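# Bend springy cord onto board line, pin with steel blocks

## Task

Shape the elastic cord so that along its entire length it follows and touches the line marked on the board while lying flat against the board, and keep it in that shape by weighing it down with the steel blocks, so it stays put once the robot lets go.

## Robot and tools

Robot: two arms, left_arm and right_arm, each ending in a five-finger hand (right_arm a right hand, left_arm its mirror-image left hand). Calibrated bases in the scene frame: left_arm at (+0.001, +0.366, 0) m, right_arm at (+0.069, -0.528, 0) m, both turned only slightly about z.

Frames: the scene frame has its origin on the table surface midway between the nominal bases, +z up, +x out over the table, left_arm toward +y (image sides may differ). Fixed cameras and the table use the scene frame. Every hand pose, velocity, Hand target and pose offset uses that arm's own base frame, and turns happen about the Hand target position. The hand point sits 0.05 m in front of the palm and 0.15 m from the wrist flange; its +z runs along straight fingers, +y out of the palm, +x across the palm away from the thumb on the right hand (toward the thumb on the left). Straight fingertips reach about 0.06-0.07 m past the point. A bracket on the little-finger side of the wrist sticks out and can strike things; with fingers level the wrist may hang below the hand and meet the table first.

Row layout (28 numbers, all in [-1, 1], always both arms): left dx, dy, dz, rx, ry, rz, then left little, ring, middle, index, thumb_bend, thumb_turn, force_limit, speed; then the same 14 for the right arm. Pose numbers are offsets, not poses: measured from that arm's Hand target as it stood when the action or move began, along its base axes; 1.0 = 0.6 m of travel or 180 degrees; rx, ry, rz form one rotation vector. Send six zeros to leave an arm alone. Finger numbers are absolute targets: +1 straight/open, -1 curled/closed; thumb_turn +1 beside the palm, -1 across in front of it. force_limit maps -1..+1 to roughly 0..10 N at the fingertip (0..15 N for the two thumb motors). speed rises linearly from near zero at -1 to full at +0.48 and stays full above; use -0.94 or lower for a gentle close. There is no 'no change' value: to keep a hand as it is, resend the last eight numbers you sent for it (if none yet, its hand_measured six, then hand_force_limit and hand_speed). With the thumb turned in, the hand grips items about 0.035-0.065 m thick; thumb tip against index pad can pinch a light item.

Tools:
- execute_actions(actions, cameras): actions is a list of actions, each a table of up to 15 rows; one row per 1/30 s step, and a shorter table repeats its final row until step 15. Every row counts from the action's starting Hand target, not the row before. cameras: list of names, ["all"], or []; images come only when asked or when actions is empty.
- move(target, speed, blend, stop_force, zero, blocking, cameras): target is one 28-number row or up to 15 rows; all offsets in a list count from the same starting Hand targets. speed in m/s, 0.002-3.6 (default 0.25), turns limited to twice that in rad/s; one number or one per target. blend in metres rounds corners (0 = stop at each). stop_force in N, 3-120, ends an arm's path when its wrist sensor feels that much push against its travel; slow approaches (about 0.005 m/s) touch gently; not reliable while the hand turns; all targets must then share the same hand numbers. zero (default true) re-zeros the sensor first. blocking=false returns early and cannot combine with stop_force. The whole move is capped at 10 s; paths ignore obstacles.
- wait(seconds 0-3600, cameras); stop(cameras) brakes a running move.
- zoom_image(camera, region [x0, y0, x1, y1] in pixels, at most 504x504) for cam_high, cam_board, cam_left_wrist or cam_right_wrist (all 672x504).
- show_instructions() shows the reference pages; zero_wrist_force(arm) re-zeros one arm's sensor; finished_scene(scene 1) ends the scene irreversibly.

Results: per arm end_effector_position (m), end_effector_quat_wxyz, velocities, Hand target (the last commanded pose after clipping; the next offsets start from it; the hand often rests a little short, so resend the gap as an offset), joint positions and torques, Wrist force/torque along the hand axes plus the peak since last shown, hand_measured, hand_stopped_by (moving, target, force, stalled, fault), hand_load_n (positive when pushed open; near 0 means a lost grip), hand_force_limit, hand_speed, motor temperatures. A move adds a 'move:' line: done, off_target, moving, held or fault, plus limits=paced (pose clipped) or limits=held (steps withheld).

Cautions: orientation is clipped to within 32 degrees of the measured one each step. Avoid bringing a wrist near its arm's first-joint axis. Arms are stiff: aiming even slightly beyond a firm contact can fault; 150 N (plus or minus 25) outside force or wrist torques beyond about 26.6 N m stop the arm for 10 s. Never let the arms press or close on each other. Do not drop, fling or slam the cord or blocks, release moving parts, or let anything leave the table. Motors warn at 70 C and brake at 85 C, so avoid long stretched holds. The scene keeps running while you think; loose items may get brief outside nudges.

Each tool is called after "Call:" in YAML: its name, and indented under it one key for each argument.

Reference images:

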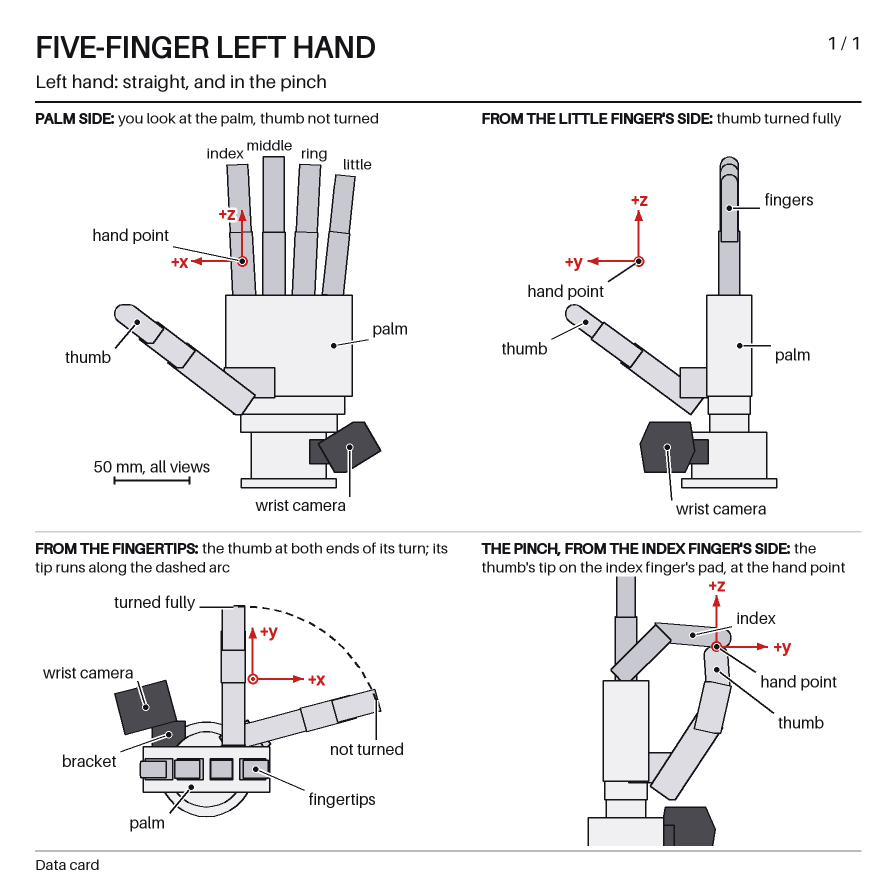

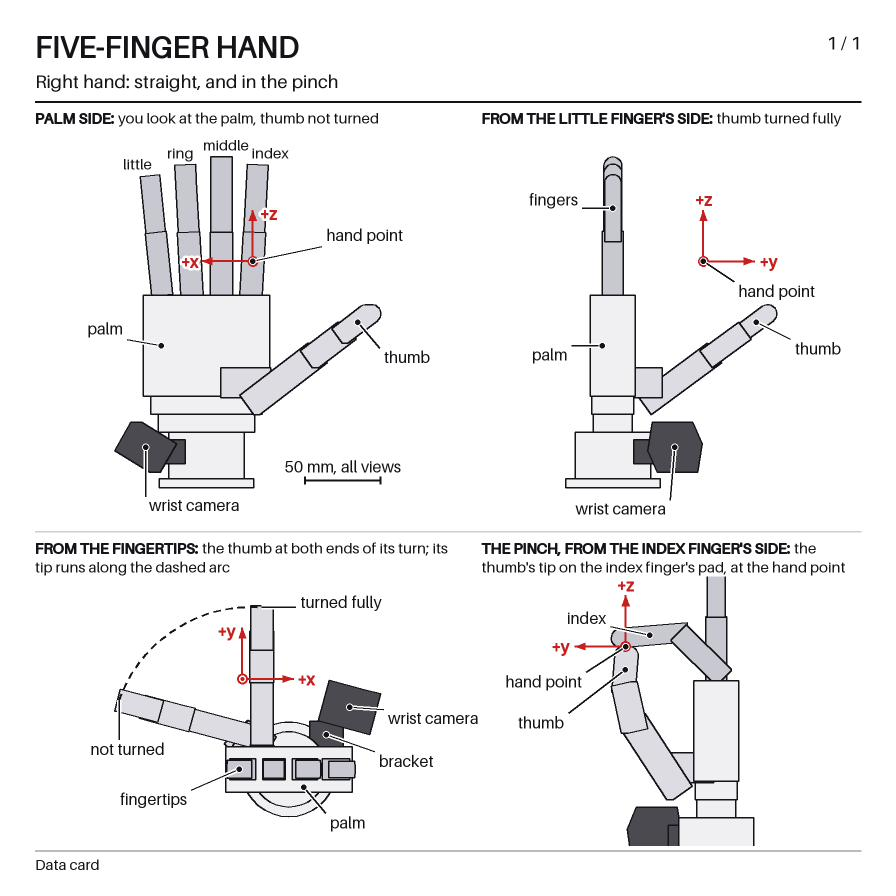

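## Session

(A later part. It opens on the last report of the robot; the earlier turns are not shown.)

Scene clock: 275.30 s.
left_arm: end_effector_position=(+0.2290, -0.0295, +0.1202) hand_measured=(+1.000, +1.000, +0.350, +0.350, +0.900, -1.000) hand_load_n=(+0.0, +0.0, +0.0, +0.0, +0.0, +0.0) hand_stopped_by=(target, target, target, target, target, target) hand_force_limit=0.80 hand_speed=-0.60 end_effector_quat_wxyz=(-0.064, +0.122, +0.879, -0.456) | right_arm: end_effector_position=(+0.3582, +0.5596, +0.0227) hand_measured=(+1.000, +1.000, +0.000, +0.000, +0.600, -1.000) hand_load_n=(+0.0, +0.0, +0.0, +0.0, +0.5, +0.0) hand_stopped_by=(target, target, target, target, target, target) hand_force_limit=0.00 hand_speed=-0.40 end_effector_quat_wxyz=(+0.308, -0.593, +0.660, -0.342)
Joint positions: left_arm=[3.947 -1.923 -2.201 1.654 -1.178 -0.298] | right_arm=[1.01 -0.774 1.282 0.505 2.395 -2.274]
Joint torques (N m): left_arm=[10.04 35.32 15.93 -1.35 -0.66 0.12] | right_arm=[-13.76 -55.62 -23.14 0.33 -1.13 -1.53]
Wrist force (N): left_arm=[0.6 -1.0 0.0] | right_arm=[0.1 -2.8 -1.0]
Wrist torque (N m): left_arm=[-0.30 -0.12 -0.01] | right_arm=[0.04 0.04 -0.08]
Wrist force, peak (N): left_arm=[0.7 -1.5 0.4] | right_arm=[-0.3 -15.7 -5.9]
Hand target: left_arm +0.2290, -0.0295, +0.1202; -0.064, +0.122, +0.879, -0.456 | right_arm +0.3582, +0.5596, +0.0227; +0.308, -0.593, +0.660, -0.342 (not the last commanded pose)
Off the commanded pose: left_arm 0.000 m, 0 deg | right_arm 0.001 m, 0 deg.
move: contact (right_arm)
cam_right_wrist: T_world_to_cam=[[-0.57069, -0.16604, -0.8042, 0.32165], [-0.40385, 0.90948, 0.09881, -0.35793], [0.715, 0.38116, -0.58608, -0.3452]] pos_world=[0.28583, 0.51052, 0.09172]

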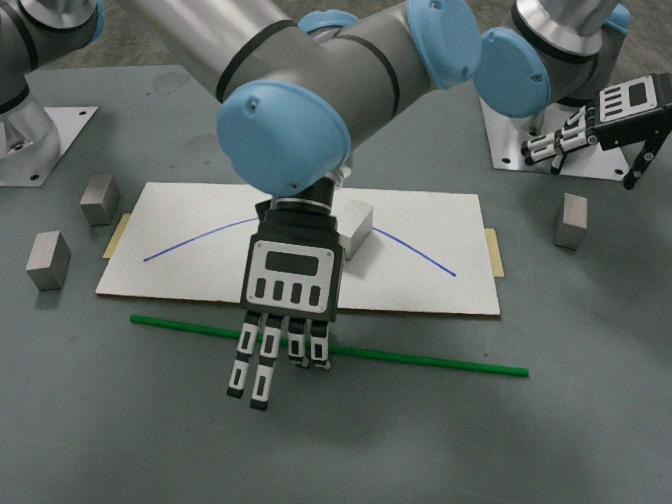

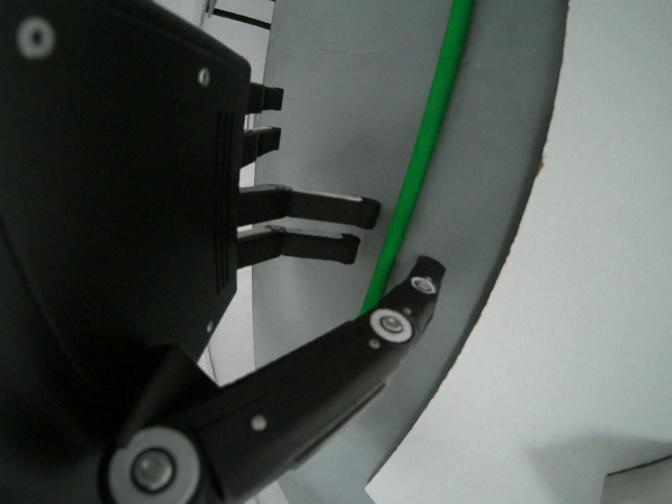

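Call:
move:
  target: [0,0,0,0,0,0,1,1,0.35,0.35,0.9,-1,0.8,-0.6, 0.002,0,0.0025,0,0,0,1,1,-0.18,-0.18,0.4,-1,0,-0.6]
  speed: 0.03
  cameras: []

Call:
move:
  target: [0,0,0,0,0,0,1,1,0.35,0.35,0.9,-1,0.8,-0.6, 0,0,-0.02,0,0,0,1,1,-0.18,-0.18,0.4,-1,0,-0.6]
  speed: 0.006
  stop_force: 3
  cameras: ["cam_board","cam_right_wrist"]

Call:
zoom_image:
  camera: "cam_board"
  region: [260, 280, 380, 400]

Call:
zoom_image:
  camera: "cam_right_wrist"
  region: [230, 150, 570, 410]

Scene clock: 282.43 s.
left_arm: end_effector_position=(+0.2290, -0.0295, +0.1202) hand_measured=(+1.000, +1.000, +0.350, +0.350, +0.900, -1.000) hand_load_n=(+0.0, +0.0, +0.0, +0.0, +0.0, +0.5) hand_stopped_by=(target, target, target, target, target, target) hand_force_limit=0.80 hand_speed=-0.60 end_effector_quat_wxyz=(-0.064, +0.122, +0.879, -0.456) | right_arm: end_effector_position=(+0.3595, +0.5596, +0.0242) hand_measured=(+1.000, +1.000, -0.180, -0.180, +0.400, -1.000) hand_load_n=(+0.0, -0.5, +0.0, +0.0, +0.0, +0.0) hand_stopped_by=(target, target, target, target, target, target) hand_force_limit=0.00 hand_speed=-0.60 end_effector_quat_wxyz=(+0.308, -0.593, +0.660, -0.342)
Joint positions: left_arm=[3.947 -1.923 -2.201 1.654 -1.178 -0.298] | right_arm=[1.008 -0.775 1.279 0.507 2.394 -2.276]
Joint torques (N m): left_arm=[9.63 36.27 16.28 -1.67 -0.33 -0.03] | right_arm=[11.46 -37.71 -10.97 0.07 2.48 1.33]
Wrist force (N): left_arm=[0.5 -1.1 0.1] | right_arm=[-0.1 0.6 0.4]
Wrist torque (N m): left_arm=[-0.32 -0.11 0.00] | right_arm=[0.06 0.01 0.13]
Wrist force, peak (N): left_arm=[0.5 -1.5 0.2] | right_arm=[0.1 -3.2 -1.2]
Hand target: left_arm +0.2290, -0.0295, +0.1202; -0.064, +0.122, +0.879, -0.456 | right_arm +0.3594, +0.5596, +0.0242; +0.308, -0.593, +0.660, -0.342
Off the commanded pose: left_arm 0.000 m, 0 deg | right_arm 0.000 m, 0 deg.
move: done

Scene clock: 284.50 s.
left_arm: end_effector_position=(+0.2290, -0.0295, +0.1202) hand_measured=(+1.000, +1.000, +0.350, +0.350, +0.900, -1.000) hand_load_n=(+0.0, +0.0, +0.0, +0.0, +0.0, +0.0) hand_stopped_by=(target, target, target, target, target, target) hand_force_limit=0.80 hand_speed=-0.60 end_effector_quat_wxyz=(-0.064, +0.122, +0.879, -0.456) | right_arm: end_effector_position=(+0.3594, +0.5596, +0.0183) hand_measured=(+1.000, +1.000, -0.180, -0.180, +0.400, -1.000) hand_load_n=(-0.5, +0.0, +0.0, +0.0, +0.0, +0.0) hand_stopped_by=(target, target, target, target, target, target) hand_force_limit=0.00 hand_speed=-0.60 end_effector_quat_wxyz=(+0.308, -0.593, +0.660, -0.342)
Joint positions: left_arm=[3.947 -1.923 -2.201 1.654 -1.178 -0.298] | right_arm=[1.008 -0.768 1.283 0.497 2.394 -2.276]
Joint torques (N m): left_arm=[10.32 35.65 16.3 -1.9 -0.19 -0.04] | right_arm=[10.52 -55.82 -21.96 2.57 -1.26 1.11]
Wrist force (N): left_arm=[0.5 -1.2 0.1] | right_arm=[-0.2 -3.9 -0.3]
Wrist torque (N m): left_arm=[-0.33 -0.11 -0.01] | right_arm=[-0.11 0.01 0.03]
Wrist force, peak (N): left_arm=[0.6 -1.4 0.2] | right_arm=[-0.4 -7.2 -1.5]
Hand target: left_arm +0.2290, -0.0295, +0.1202; -0.064, +0.122, +0.879, -0.456 | right_arm +0.3594, +0.5596, +0.0183; +0.308, -0.593, +0.660, -0.342 (not the last commanded pose)
Off the commanded pose: left_arm 0.000 m, 0 deg | right_arm 0.006 m, 0 deg.
move: contact (right_arm)
cam_right_wrist: T_world_to_cam=[[-0.57069, -0.16604, -0.8042, 0.31887], [-0.40385, 0.90948, 0.09881, -0.35702], [0.715, 0.38116, -0.58608, -0.34858]] pos_world=[0.28703, 0.51052, 0.08742]

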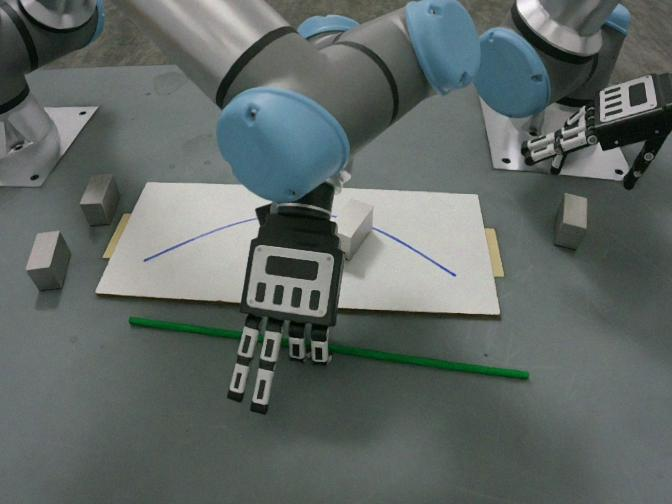

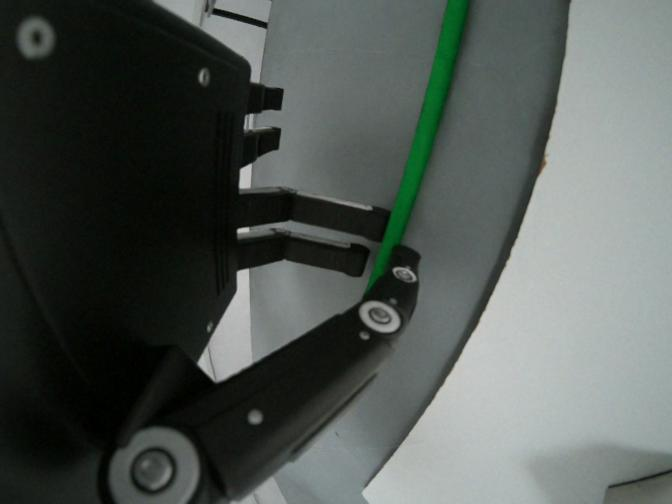

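Scaled by 4.200.

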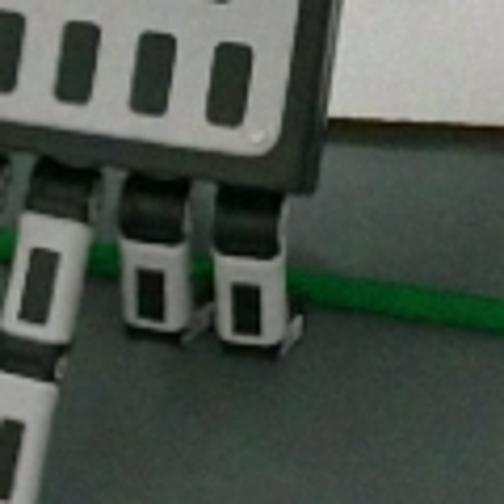

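Scaled by 1.482 from the camera's image (finer frame: 960x720).

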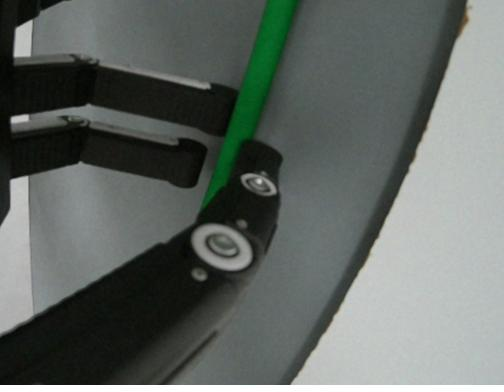

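Call:
move:
  target: [0,0,0,0,0,0,1,1,0.35,0.35,0.9,-1,0.8,-0.6, 0,0,0,0,0,0,1,1,-0.18,-0.18,0.33,-1,-0.2,-0.85]
  speed: 0.03
  cameras: []

Call:
move:
  target: [0,0,0,0,0,0,1,1,0.35,0.35,0.9,-1,0.8,-0.6, 0,0,0,0,0,0,1,1,-0.45,-0.45,0.33,-1,-0.2,-0.92]
  speed: 0.03
  cameras: ["cam_board","cam_right_wrist"]

Call:
zoom_image:
  camera: "cam_board"
  region: [260, 280, 380, 400]

Call:
zoom_image:
  camera: "cam_right_wrist"
  region: [230, 150, 570, 410]

Scene clock: 287.97 s.
left_arm: end_effector_position=(+0.2290, -0.0295, +0.1202) hand_measured=(+1.000, +1.000, +0.350, +0.350, +0.900, -1.000) hand_load_n=(+0.0, +0.0, +0.5, +0.0, +0.0, +0.0) hand_stopped_by=(target, target, target, target, target, target) hand_force_limit=0.80 hand_speed=-0.60 end_effector_quat_wxyz=(-0.064, +0.122, +0.879, -0.456) | right_arm: end_effector_position=(+0.3594, +0.5596, +0.0183) hand_measured=(+1.000, +1.000, -0.180, -0.180, +0.330, -1.000) hand_load_n=(-0.5, +0.0, +0.0, +0.0, +0.0, +0.0) hand_stopped_by=(target, target, target, target, target, target) hand_force_limit=-0.20 hand_speed=-0.85 end_effector_quat_wxyz=(+0.308, -0.593, +0.660, -0.342)
Joint positions: left_arm=[3.947 -1.923 -2.201 1.654 -1.178 -0.298] | right_arm=[1.008 -0.768 1.283 0.497 2.394 -2.276]
Joint torques (N m): left_arm=[9 34.78 16.05 -2.18 -0.02 -0.35] | right_arm=[7 -56.46 -22.34 0.73 -0.95 0.11]
Wrist force (N): left_arm=[0.3 -1.3 0.0] | right_arm=[-0.4 -3.4 -0.3]
Wrist torque (N m): left_arm=[-0.35 -0.07 -0.02] | right_arm=[-0.05 0.03 0.03]
Wrist force, peak (N): left_arm=[0.6 -1.4 0.0] | right_arm=[-0.4 -4.0 -0.8]
Hand target: left_arm +0.2290, -0.0295, +0.1202; -0.064, +0.122, +0.879, -0.456 | right_arm +0.3594, +0.5596, +0.0183; +0.308, -0.593, +0.660, -0.342
Off the commanded pose: left_arm 0.000 m, 0 deg | right_arm 0.000 m, 0 deg.
move: done

Scene clock: 289.43 s.
left_arm: end_effector_position=(+0.2290, -0.0295, +0.1202) hand_measured=(+1.000, +1.000, +0.350, +0.350, +0.900, -1.000) hand_load_n=(+0.0, +0.0, +0.0, +0.0, +0.0, +0.0) hand_stopped_by=(target, target, target, target, target, target) hand_force_limit=0.80 hand_speed=-0.60 end_effector_quat_wxyz=(-0.064, +0.122, +0.879, -0.456) | right_arm: end_effector_position=(+0.3594, +0.5596, +0.0183) hand_measured=(+1.000, +1.000, -0.260, -0.450, +0.332, -1.000) hand_load_n=(+0.0, -0.5, +3.0, +1.5, +4.0, +0.5) hand_stopped_by=(target, target, force, target, target, target) hand_force_limit=-0.20 hand_speed=-0.92 end_effector_quat_wxyz=(+0.308, -0.593, +0.660, -0.342)
Joint positions: left_arm=[3.947 -1.923 -2.201 1.654 -1.178 -0.298] | right_arm=[1.008 -0.768 1.283 0.497 2.394 -2.276]
Joint torques (N m): left_arm=[9.37 34.63 16.19 -2.36 0.11 -0.47] | right_arm=[5.07 -55.53 -21.83 0.57 2.36 -0.58]
Wrist force (N): left_arm=[0.5 -1.3 -0.1] | right_arm=[0.1 0.8 0.1]
Wrist torque (N m): left_arm=[-0.33 -0.11 0.00] | right_arm=[0.10 -0.03 0.14]
Wrist force, peak (N): left_arm=[0.5 -1.4 0.0] | right_arm=[-0.3 -3.8 -0.6]
Hand target: left_arm +0.2290, -0.0295, +0.1202; -0.064, +0.122, +0.879, -0.456 | right_arm +0.3594, +0.5596, +0.0183; +0.308, -0.593, +0.660, -0.342
Off the commanded pose: left_arm 0.000 m, 0 deg | right_arm 0.000 m, 0 deg.
move: done
cam_right_wrist: T_world_to_cam=[[-0.57065, -0.16602, -0.80424, 0.31885], [-0.40382, 0.90949, 0.09878, -0.35704], [0.71505, 0.38114, -0.58604, -0.34859]] pos_world=[0.28703, 0.51052, 0.08742]

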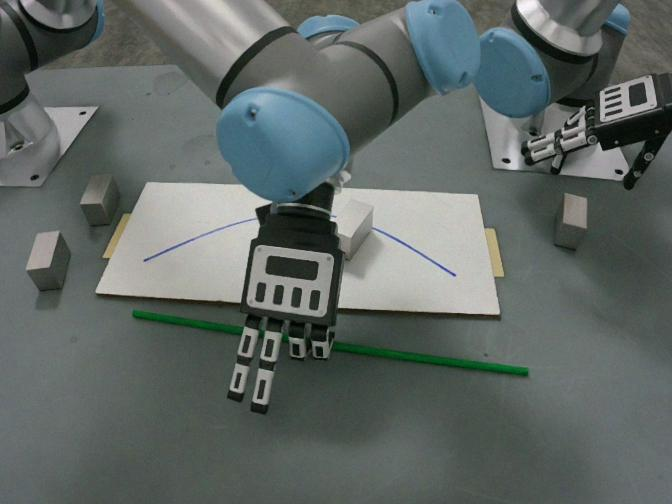

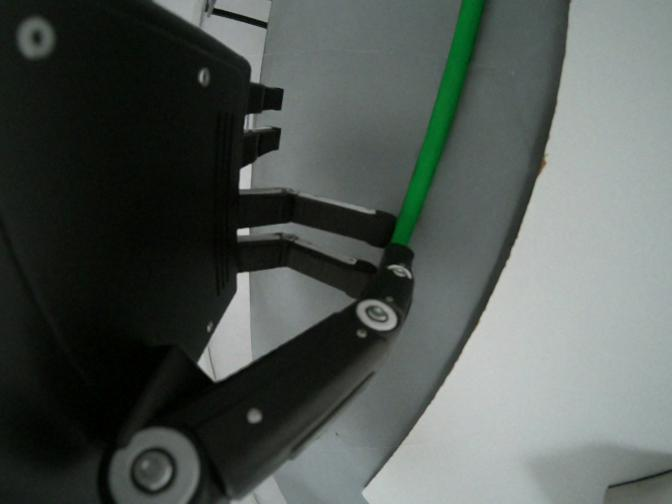

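Scaled by 4.200.

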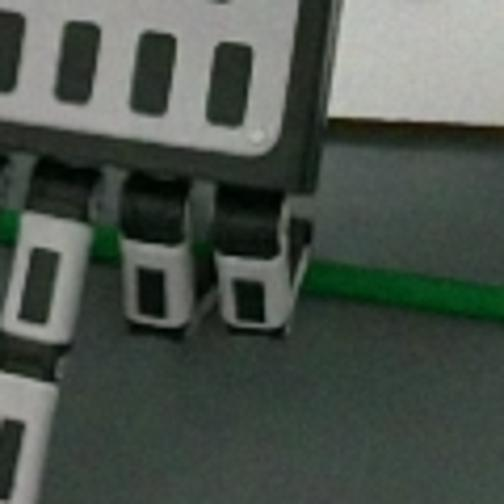

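Scaled by 1.482 from the camera's image (finer frame: 960x720).

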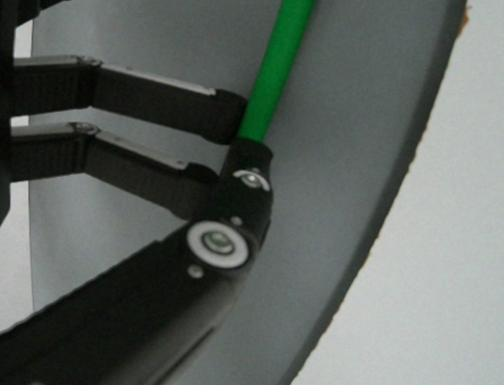

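Call:
move:
  target: [0,0,0,0,0,0,1,1,0.35,0.35,0.9,-1,0.8,-0.6, 0,0,0.04,0,0,0,1,1,-0.45,-0.45,0.33,-1,-0.2,-0.92]
  speed: 0.03
  cameras: ["cam_board","cam_right_wrist","cam_high"]

Call:
zoom_image:
  camera: "cam_board"
  region: [220, 250, 420, 400]

Scene clock: 291.70 s.
left_arm: end_effector_position=(+0.2290, -0.0295, +0.1202) hand_measured=(+1.000, +1.000, +0.350, +0.350, +0.900, -1.000) hand_load_n=(+0.0, +0.0, +0.0, +0.0, +0.0, +0.0) hand_stopped_by=(target, target, target, target, target, target) hand_force_limit=0.80 hand_speed=-0.60 end_effector_quat_wxyz=(-0.064, +0.122, +0.879, -0.456) | right_arm: end_effector_position=(+0.3595, +0.5597, +0.0426) hand_measured=(+1.000, +1.000, -0.260, -0.450, +0.332, -1.000) hand_load_n=(+0.0, +0.0, +2.5, +1.5, +4.5, +0.5) hand_stopped_by=(target, target, force, target, target, target) hand_force_limit=-0.20 hand_speed=-0.92 end_effector_quat_wxyz=(+0.308, -0.593, +0.660, -0.342) end_effector_velocity=(+0.000, +0.001, -0.002) end_effector_angular_velocity=(+0.002, -0.001, +0.000)
Joint positions: left_arm=[3.947 -1.923 -2.201 1.654 -1.178 -0.298] | right_arm=[1.008 -0.796 1.266 0.542 2.394 -2.276]
Joint velocities: left_arm=[within noise] | right_arm=[0 0.002 0 -0.005 -0.001 0]
Joint torques (N m): left_arm=[9.27 35.39 16.18 -2.41 0.35 -0.49] | right_arm=[2.7 -37.1 -12.53 0.22 1.97 -0.46]
Wrist force (N): left_arm=[0.4 -1.2 0.0] | right_arm=[0.2 0.4 0.6]
Wrist torque (N m): left_arm=[-0.33 -0.09 -0.01] | right_arm=[-0.01 -0.02 0.13]
Wrist force, peak (N): left_arm=[0.6 -1.3 0.3] | right_arm=[-0.2 0.9 0.7]
Hand target: left_arm +0.2290, -0.0295, +0.1202; -0.064, +0.122, +0.879, -0.456 | right_arm +0.3594, +0.5596, +0.0423; +0.308, -0.593, +0.660, -0.342
Off the commanded pose: left_arm 0.000 m, 0 deg | right_arm 0.000 m, 0 deg.
move: done
cam_right_wrist: T_world_to_cam=[[-0.57056, -0.16588, -0.80433, 0.33829], [-0.40385, 0.90946, 0.09891, -0.35938], [0.7151, 0.38127, -0.58589, -0.33458]] pos_world=[0.28713, 0.51052, 0.11162]
Images, in order (width x height): cam_high 672x504, cam_board 672x504, cam_right_wrist 672x504.

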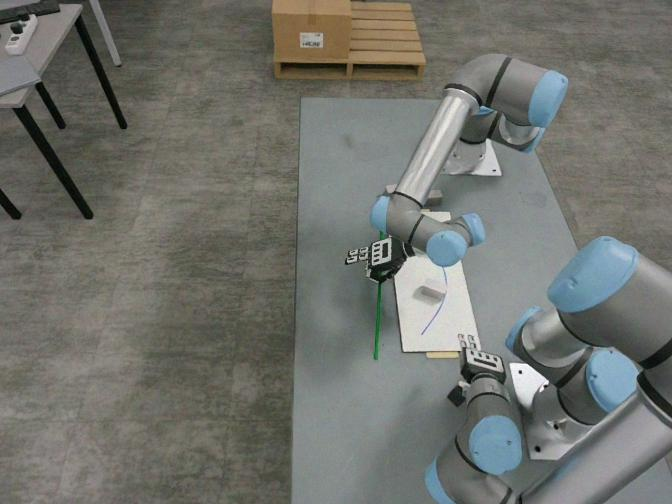

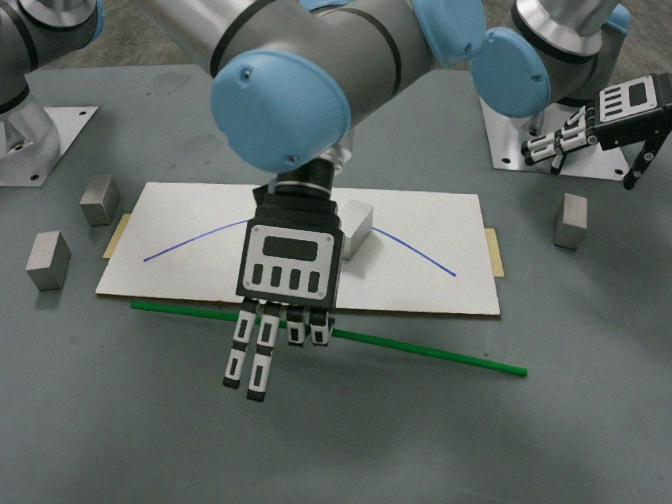

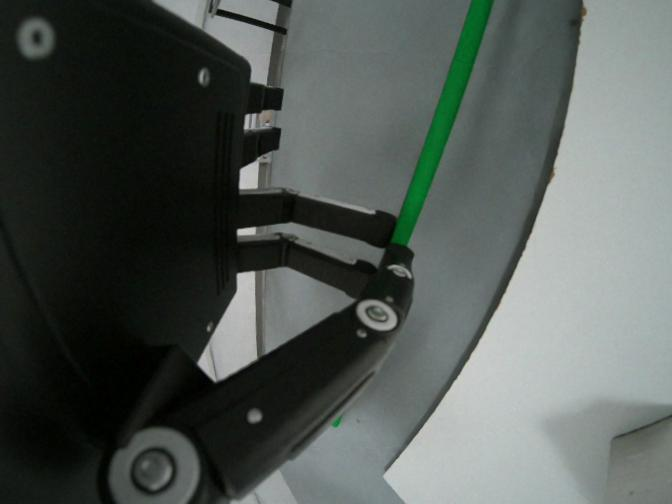

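Scaled by 2.520.

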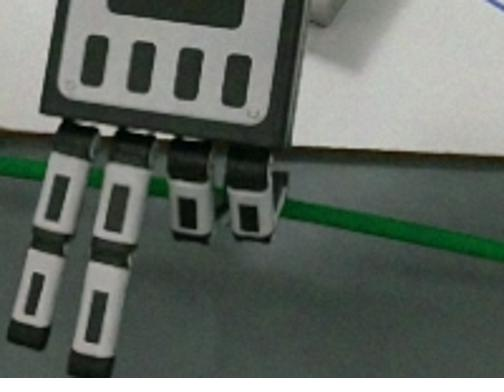

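Call:
move:
  target: [0,0,0,0,0,0,1,1,0.35,0.35,0.9,-1,0.8,-0.6, 0,0,-0.039,0,0,0,1,1,-0.45,-0.45,0.33,-1,-0.2,-0.92]
  speed: 0.02
  cameras: []

Call:
move:
  target: [0,0,0,0,0,0,1,1,0.35,0.35,0.9,-1,0.8,-0.6, 0,0,0.001,0,0,0,1,1,-0.1,-0.1,0.45,-1,-0.2,-0.8]
  speed: 0.02
  cameras: ["cam_board","cam_right_wrist"]

Call:
zoom_image:
  camera: "cam_board"
  region: [260, 280, 380, 400]

Call:
zoom_image:
  camera: "cam_right_wrist"
  region: [230, 150, 570, 410]

Scene clock: 296.80 s.
left_arm: end_effector_position=(+0.2290, -0.0295, +0.1202) hand_measured=(+1.000, +1.000, +0.350, +0.350, +0.900, -1.000) hand_load_n=(+0.0, -0.5, +0.0, +0.0, +0.0, +0.0) hand_stopped_by=(target, target, target, target, target, target) hand_force_limit=0.80 hand_speed=-0.60 end_effector_quat_wxyz=(-0.064, +0.122, +0.879, -0.456) | right_arm: end_effector_position=(+0.3594, +0.5596, +0.0187) hand_measured=(+1.000, +1.000, -0.260, -0.450, +0.332, -1.000) hand_load_n=(+0.0, +0.0, +3.0, +1.5, +4.5, +0.5) hand_stopped_by=(target, target, force, target, target, target) hand_force_limit=-0.20 hand_speed=-0.92 end_effector_quat_wxyz=(+0.308, -0.593, +0.660, -0.342)
Joint positions: left_arm=[3.947 -1.923 -2.201 1.654 -1.178 -0.298] | right_arm=[1.008 -0.768 1.283 0.498 2.394 -2.276]
Joint torques (N m): left_arm=[9.19 35.24 16.43 -3.07 0.56 -0.64] | right_arm=[-0.75 -57.57 -20.37 2.11 2.43 0.91]
Wrist force (N): left_arm=[0.5 -1.3 0.0] | right_arm=[0.1 0.7 0.3]
Wrist torque (N m): left_arm=[-0.33 -0.11 -0.01] | right_arm=[0.09 -0.02 0.13]
Wrist force, peak (N): left_arm=[0.4 -1.4 0.2] | right_arm=[-0.3 1.3 0.7]
Hand target: left_arm +0.2290, -0.0295, +0.1202; -0.064, +0.122, +0.879, -0.456 | right_arm +0.3594, +0.5596, +0.0189; +0.308, -0.593, +0.660, -0.342
Off the commanded pose: left_arm 0.000 m, 0 deg | right_arm 0.000 m, 0 deg.
move: done

Scene clock: 297.70 s.
left_arm: end_effector_position=(+0.2290, -0.0295, +0.1202) hand_measured=(+1.000, +1.000, +0.350, +0.350, +0.900, -1.000) hand_load_n=(+0.0, -0.5, +0.0, +0.0, +0.0, +0.0) hand_stopped_by=(target, target, target, target, target, target) hand_force_limit=0.80 hand_speed=-0.60 end_effector_quat_wxyz=(-0.064, +0.122, +0.879, -0.456) | right_arm: end_effector_position=(+0.3594, +0.5596, +0.0196) hand_measured=(+1.000, +1.000, -0.102, -0.100, +0.450, -1.000) hand_load_n=(+0.0, +0.0, -8.5, +0.0, +0.0, +0.0) hand_stopped_by=(target, target, target, target, target, target) hand_force_limit=-0.20 hand_speed=-0.80 end_effector_quat_wxyz=(+0.308, -0.593, +0.660, -0.342)
Joint positions: left_arm=[3.947 -1.923 -2.201 1.654 -1.178 -0.298] | right_arm=[1.008 -0.769 1.282 0.499 2.395 -2.276]
Joint torques (N m): left_arm=[9.13 34.29 15.88 -2.96 0.4 -0.74] | right_arm=[-1.55 -47.51 -19.1 -0.42 1.11 -1.07]
Wrist force (N): left_arm=[0.5 -1.3 0.0] | right_arm=[0.2 -3.9 -7.6]
Wrist torque (N m): left_arm=[-0.34 -0.11 0.00] | right_arm=[-0.05 0.22 0.00]
Wrist force, peak (N): left_arm=[0.5 -1.4 -0.1] | right_arm=[0.5 -4.2 -8.3]
Hand target: left_arm +0.2290, -0.0295, +0.1202; -0.064, +0.122, +0.879, -0.456 | right_arm +0.3594, +0.5596, +0.0195; +0.308, -0.593, +0.660, -0.342
Off the commanded pose: left_arm 0.000 m, 0 deg | right_arm 0.000 m, 0 deg.
move: done
cam_right_wrist: T_world_to_cam=[[-0.57059, -0.16599, -0.80429, 0.31985], [-0.40382, 0.90949, 0.09879, -0.35711], [0.71509, 0.38116, -0.58598, -0.34798]] pos_world=[0.28713, 0.51052, 0.08862]

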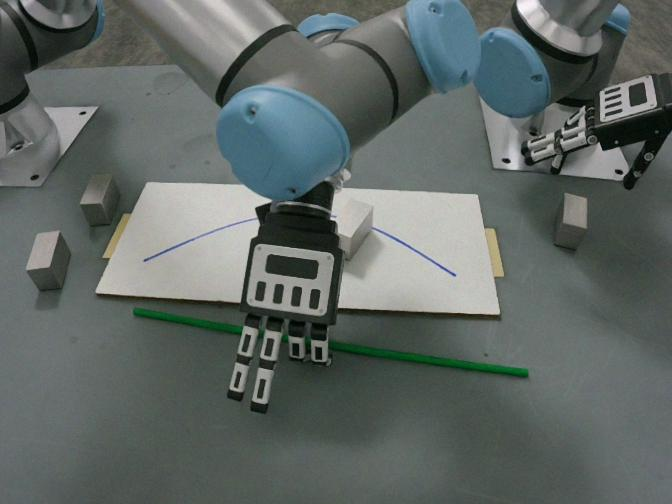

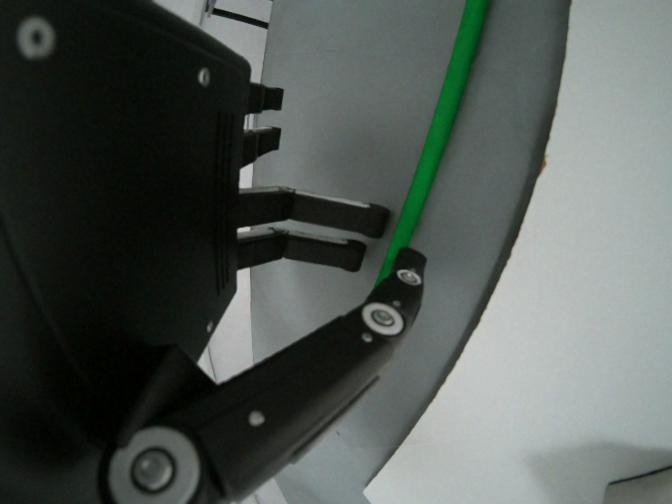

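Scaled by 4.200.

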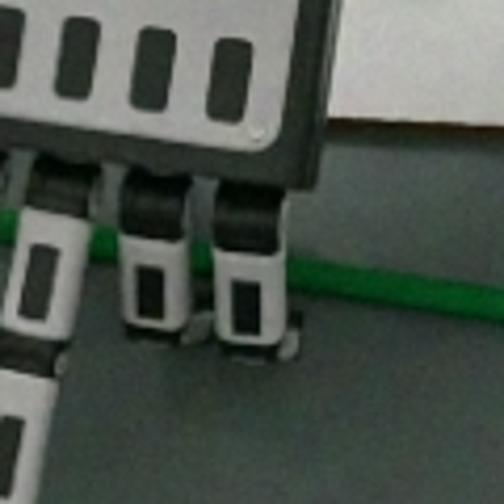

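Scaled by 1.482 from the camera's image (finer frame: 960x720).

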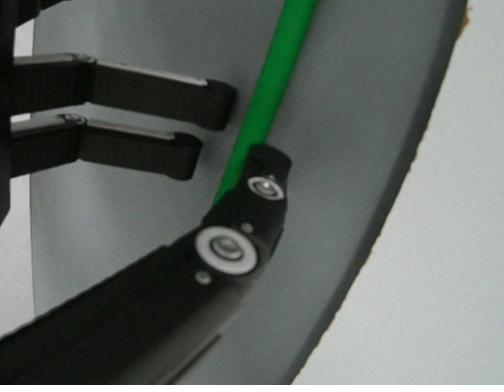

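Call:
move:
  target: [0,0,0,0,0,0,1,1,0.35,0.35,0.9,-1,0.8,-0.6, 0,0,0.008,0,0,0,1,1,-0.1,-0.1,0.55,-1,-0.2,-0.7]
  speed: 0.03
  cameras: []

Call:
move:
  target: [0,0,0,0,0,0,1,1,0.35,0.35,0.9,-1,0.8,-0.6, 0.0045,0.043,0.0,0,0,0,1,1,-0.1,-0.1,0.55,-1,-0.2,-0.7]
  speed: 0.05
  cameras: ["cam_board","cam_right_wrist"]

Call:
zoom_image:
  camera: "cam_board"
  region: [280, 280, 400, 400]

Call:
zoom_image:
  camera: "cam_right_wrist"
  region: [230, 150, 570, 410]

Scene clock: 300.50 s.
left_arm: end_effector_position=(+0.2290, -0.0295, +0.1202) hand_measured=(+1.000, +1.000, +0.350, +0.350, +0.900, -1.000) hand_load_n=(+0.0, +0.0, +0.0, +0.0, +0.0, +0.0) hand_stopped_by=(target, target, target, target, target, target) hand_force_limit=0.80 hand_speed=-0.60 end_effector_quat_wxyz=(-0.064, +0.122, +0.879, -0.456) | right_arm: end_effector_position=(+0.3595, +0.5597, +0.0245) hand_measured=(+1.000, +1.000, -0.102, -0.100, +0.550, -1.000) hand_load_n=(+0.0, -0.5, +0.0, +0.0, +0.5, +0.0) hand_stopped_by=(target, target, target, target, target, target) hand_force_limit=-0.20 hand_speed=-0.70 end_effector_quat_wxyz=(+0.308, -0.593, +0.660, -0.342)
Joint positions: left_arm=[3.947 -1.923 -2.201 1.654 -1.178 -0.298] | right_arm=[1.008 -0.775 1.279 0.508 2.394 -2.276]
Joint torques (N m): left_arm=[9.38 35.05 16.32 -3.2 0.78 -0.93] | right_arm=[-5.19 -37.63 -13.21 -0.12 0.16 -0.33]
Wrist force (N): left_arm=[0.2 -1.3 -0.2] | right_arm=[-0.2 0.7 0.1]
Wrist torque (N m): left_arm=[-0.33 -0.08 -0.01] | right_arm=[0.08 0.04 0.12]
Wrist force, peak (N): left_arm=[0.5 -1.4 0.1] | right_arm=[0.3 -4.0 -8.2]
Hand target: left_arm +0.2290, -0.0295, +0.1202; -0.064, +0.122, +0.879, -0.456 | right_arm +0.3594, +0.5596, +0.0243; +0.308, -0.593, +0.660, -0.342
Off the commanded pose: left_arm 0.000 m, 0 deg | right_arm 0.000 m, 0 deg.
move: done

Scene clock: 301.43 s.
left_arm: end_effector_position=(+0.2290, -0.0295, +0.1202) hand_measured=(+1.000, +1.000, +0.350, +0.350, +0.900, -1.000) hand_load_n=(+0.0, +0.0, +0.0, +0.0, +0.0, +0.0) hand_stopped_by=(target, target, target, target, target, target) hand_force_limit=0.80 hand_speed=-0.60 end_effector_quat_wxyz=(-0.064, +0.122, +0.879, -0.456) | right_arm: end_effector_position=(+0.3620, +0.5854, +0.0243) hand_measured=(+1.000, +1.000, -0.102, -0.100, +0.550, -1.000) hand_load_n=(-0.5, +0.0, -0.5, +0.0, +0.0, +0.0) hand_stopped_by=(target, target, target, target, target, target) hand_force_limit=-0.20 hand_speed=-0.70 end_effector_quat_wxyz=(+0.308, -0.593, +0.660, -0.342)
Joint positions: left_arm=[3.947 -1.923 -2.201 1.654 -1.178 -0.298] | right_arm=[1.028 -0.714 1.167 0.577 2.405 -2.252]
Joint torques (N m): left_arm=[9.44 35.41 16.67 -3.29 0.65 -0.93] | right_arm=[-14.47 -56.13 -21.14 0.92 -0.68 -1.6]
Wrist force (N): left_arm=[0.6 -1.0 0.0] | right_arm=[-0.1 0.3 0.6]
Wrist torque (N m): left_arm=[-0.30 -0.12 -0.01] | right_arm=[0.01 0.02 0.01]
Wrist force, peak (N): left_arm=[0.7 -1.3 0.3] | right_arm=[-0.9 0.4 0.7]
Hand target: left_arm +0.2290, -0.0295, +0.1202; -0.064, +0.122, +0.879, -0.456 | right_arm +0.3621, +0.5854, +0.0243; +0.308, -0.593, +0.660, -0.342
Off the commanded pose: left_arm 0.000 m, 0 deg | right_arm 0.000 m, 0 deg.
move: done
cam_right_wrist: T_world_to_cam=[[-0.57063, -0.16617, -0.80422, 0.32944], [-0.40392, 0.90945, 0.0987, -0.37998], [0.715, 0.38116, -0.58608, -0.35682]] pos_world=[0.28963, 0.53632, 0.09332]

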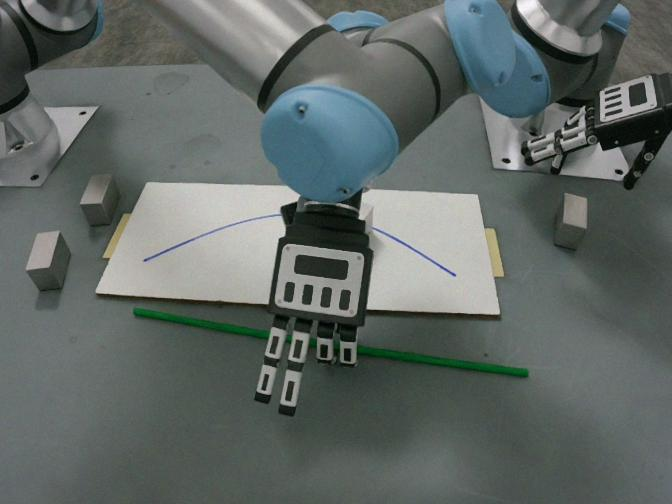

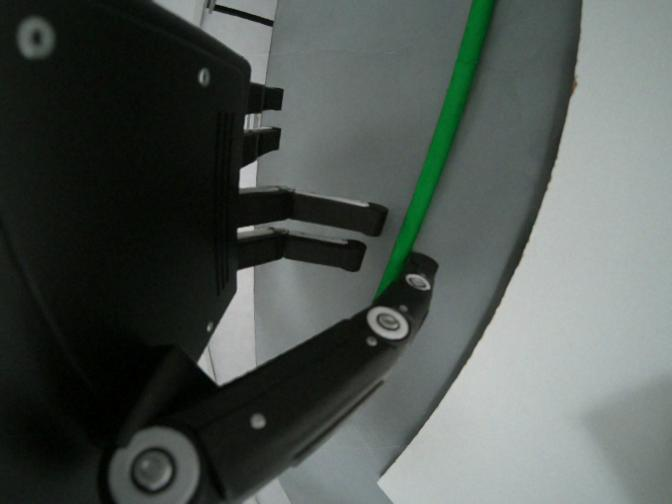

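Scaled by 4.200.

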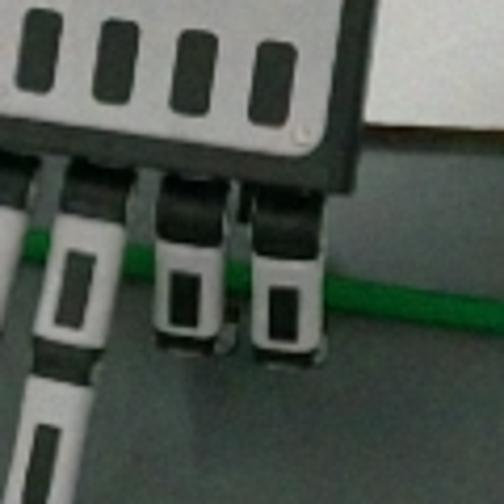

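Scaled by 1.482 from the camera's image (finer frame: 960x720).

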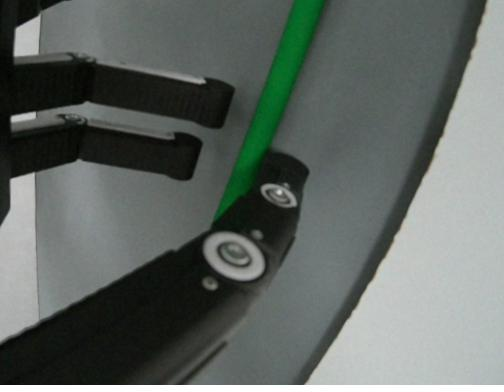

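Call:
move:
  target: [0,0,0,0,0,0,1,1,0.35,0.35,0.9,-1,0.8,-0.6, -0.001,-0.022,0.0,0,0,0.0167,1,1,-0.1,-0.1,0.55,-1,-0.2,-0.7]
  speed: 0.05
  cameras: []

Call:
move:
  target: [0,0,0,0,0,0,1,1,0.35,0.35,0.9,-1,0.8,-0.6, 0,0,0,0,0,0,1,1,-0.2,-0.2,0.37,-1,-0.2,-0.8]
  speed: 0.02
  cameras: []

Call:
move:
  target: [0,0,0,0,0,0,1,1,0.35,0.35,0.9,-1,0.8,-0.6, 0,0,-0.02,0,0,0,1,1,-0.2,-0.2,0.37,-1,-0.2,-0.8]
  speed: 0.006
  stop_force: 3
  cameras: ["cam_board","cam_right_wrist"]

Call:
zoom_image:
  camera: "cam_right_wrist"
  region: [230, 150, 570, 410]

Call:
zoom_image:
  camera: "cam_board"
  region: [280, 280, 400, 400]

Scene clock: 307.03 s.
left_arm: end_effector_position=(+0.2290, -0.0295, +0.1202) hand_measured=(+1.000, +1.000, +0.350, +0.350, +0.900, -1.000) hand_load_n=(+0.0, +0.0, +0.0, -0.5, +0.0, +0.0) hand_stopped_by=(target, target, target, target, target, target) hand_force_limit=0.80 hand_speed=-0.60 end_effector_quat_wxyz=(-0.064, +0.122, +0.879, -0.456) | right_arm: end_effector_position=(+0.3617, +0.5722, +0.0244) hand_measured=(+1.000, +1.000, -0.102, -0.100, +0.550, -1.000) hand_load_n=(+0.0, +0.0, +0.0, +0.0, +0.0, +0.0) hand_stopped_by=(target, target, target, target, target, target) hand_force_limit=-0.20 hand_speed=-0.70 end_effector_quat_wxyz=(-0.317, +0.610, -0.645, +0.334)
Joint positions: left_arm=[3.947 -1.923 -2.201 1.654 -1.178 -0.298] | right_arm=[1.007 -0.776 1.269 0.472 2.365 -2.341]
Joint torques (N m): left_arm=[8.63 35.21 15.55 -3.6 1.14 -1.05] | right_arm=[11.8 -42.41 -14.87 0.43 2.03 -0.2]
Wrist force (N): left_arm=[0.6 -1.0 0.1] | right_arm=[-0.3 0.8 0.0]
Wrist torque (N m): left_arm=[-0.30 -0.12 -0.01] | right_arm=[0.14 0.06 0.00]
Wrist force, peak (N): left_arm=[0.6 -1.5 -0.1] | right_arm=[-0.5 0.6 0.8]
Hand target: left_arm +0.2290, -0.0295, +0.1202; -0.064, +0.122, +0.879, -0.456 | right_arm +0.3615, +0.5722, +0.0243; -0.317, +0.611, -0.644, +0.334
Off the commanded pose: left_arm 0.000 m, 0 deg | right_arm 0.000 m, 0 deg.
move: done

Scene clock: 307.93 s.
left_arm: end_effector_position=(+0.2290, -0.0295, +0.1202) hand_measured=(+1.000, +1.000, +0.350, +0.350, +0.900, -1.000) hand_load_n=(+0.0, +0.0, +0.0, +0.0, +0.0, +0.0) hand_stopped_by=(target, target, target, target, target, target) hand_force_limit=0.80 hand_speed=-0.60 end_effector_quat_wxyz=(-0.064, +0.122, +0.879, -0.456) | right_arm: end_effector_position=(+0.3615, +0.5722, +0.0243) hand_measured=(+1.000, +1.000, -0.200, -0.200, +0.370, -1.000) hand_load_n=(+0.0, +0.0, +0.0, +0.0, +0.0, +0.0) hand_stopped_by=(target, target, target, target, target, target) hand_force_limit=-0.20 hand_speed=-0.80 end_effector_quat_wxyz=(-0.317, +0.611, -0.644, +0.334)
Joint positions: left_arm=[3.947 -1.923 -2.201 1.654 -1.178 -0.298] | right_arm=[1.007 -0.776 1.269 0.472 2.365 -2.341]
Joint torques (N m): left_arm=[8.39 35.07 15.91 -3.82 1.09 -0.86] | right_arm=[11.94 -38.11 -11.69 -0.15 1.58 -1.19]
Wrist force (N): left_arm=[0.4 -1.3 0.3] | right_arm=[-0.1 0.5 -0.1]
Wrist torque (N m): left_arm=[-0.36 -0.09 -0.01] | right_arm=[0.10 0.04 -0.01]
Wrist force, peak (N): left_arm=[0.5 -1.3 0.0] | right_arm=[-0.6 1.0 0.4]
Hand target: left_arm +0.2290, -0.0295, +0.1202; -0.064, +0.122, +0.879, -0.456 | right_arm +0.3615, +0.5722, +0.0243; -0.317, +0.611, -0.644, +0.334
Off the commanded pose: left_arm 0.000 m, 0 deg | right_arm 0.000 m, 0 deg.
move: done

Scene clock: 309.93 s.
left_arm: end_effector_position=(+0.2290, -0.0295, +0.1202) hand_measured=(+1.000, +1.000, +0.350, +0.350, +0.900, -1.000) hand_load_n=(+0.0, +0.0, +0.0, +0.0, +0.0, +0.0) hand_stopped_by=(target, target, target, target, target, target) hand_force_limit=0.80 hand_speed=-0.60 end_effector_quat_wxyz=(-0.064, +0.122, +0.879, -0.456) | right_arm: end_effector_position=(+0.3615, +0.5722, +0.0188) hand_measured=(+1.000, +1.000, -0.200, -0.200, +0.370, -1.000) hand_load_n=(+0.0, +0.0, +0.0, +0.0, -0.5, +0.0) hand_stopped_by=(target, target, target, target, target, target) hand_force_limit=-0.20 hand_speed=-0.80 end_effector_quat_wxyz=(-0.317, +0.611, -0.644, +0.334)
Joint positions: left_arm=[3.947 -1.923 -2.201 1.654 -1.178 -0.298] | right_arm=[1.007 -0.769 1.272 0.461 2.365 -2.341]
Joint torques (N m): left_arm=[9.17 35.74 16.31 -3.96 1.28 -0.9] | right_arm=[7.8 -56.58 -22.77 2.09 0.83 -0.83]
Wrist force (N): left_arm=[0.6 -1.3 0.1] | right_arm=[-0.7 -1.6 -2.6]
Wrist torque (N m): left_arm=[-0.36 -0.12 0.00] | right_arm=[0.01 0.14 -0.06]
Wrist force, peak (N): left_arm=[0.5 -1.4 0.0] | right_arm=[-1.0 -2.8 -4.0]
Hand target: left_arm +0.2290, -0.0295, +0.1202; -0.064, +0.122, +0.879, -0.456 | right_arm +0.3615, +0.5722, +0.0188; -0.317, +0.611, -0.644, +0.334 (not the last commanded pose)
Off the commanded pose: left_arm 0.000 m, 0 deg | right_arm 0.006 m, 0 deg.
move: contact (right_arm)
cam_right_wrist: T_world_to_cam=[[-0.5612, -0.19573, -0.8042, 0.33603], [-0.45096, 0.88706, 0.0988, -0.33777], [0.69404, 0.41811, -0.58608, -0.3682]] pos_world=[0.2918, 0.51934, 0.08782]

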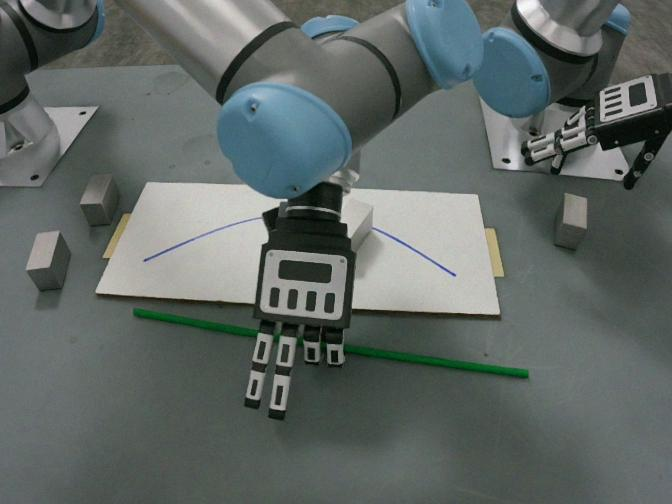

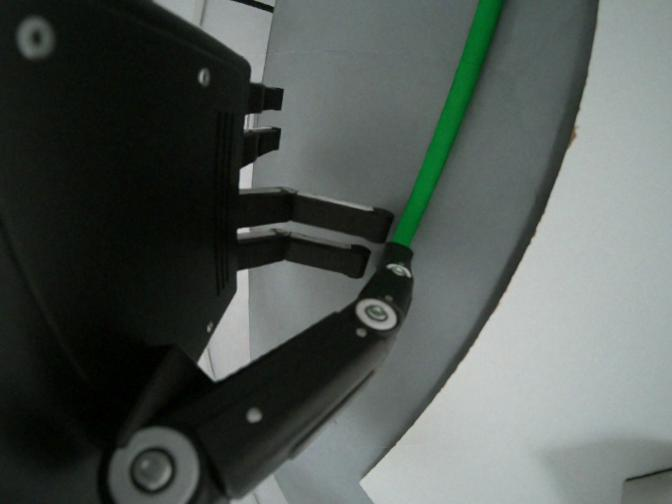

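Scaled by 1.482 from the camera's image (finer frame: 960x720).

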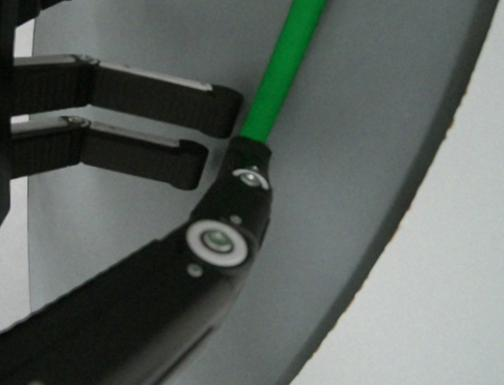

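Scaled by 4.200.

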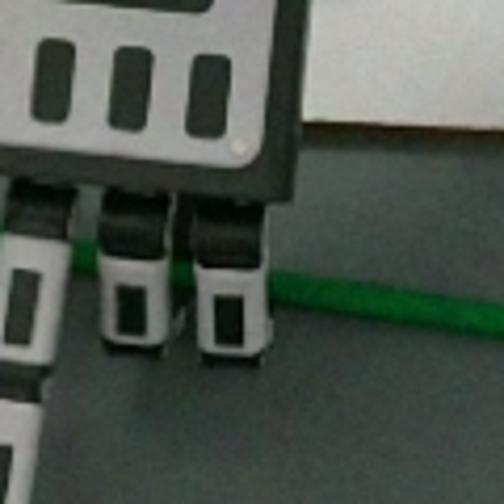

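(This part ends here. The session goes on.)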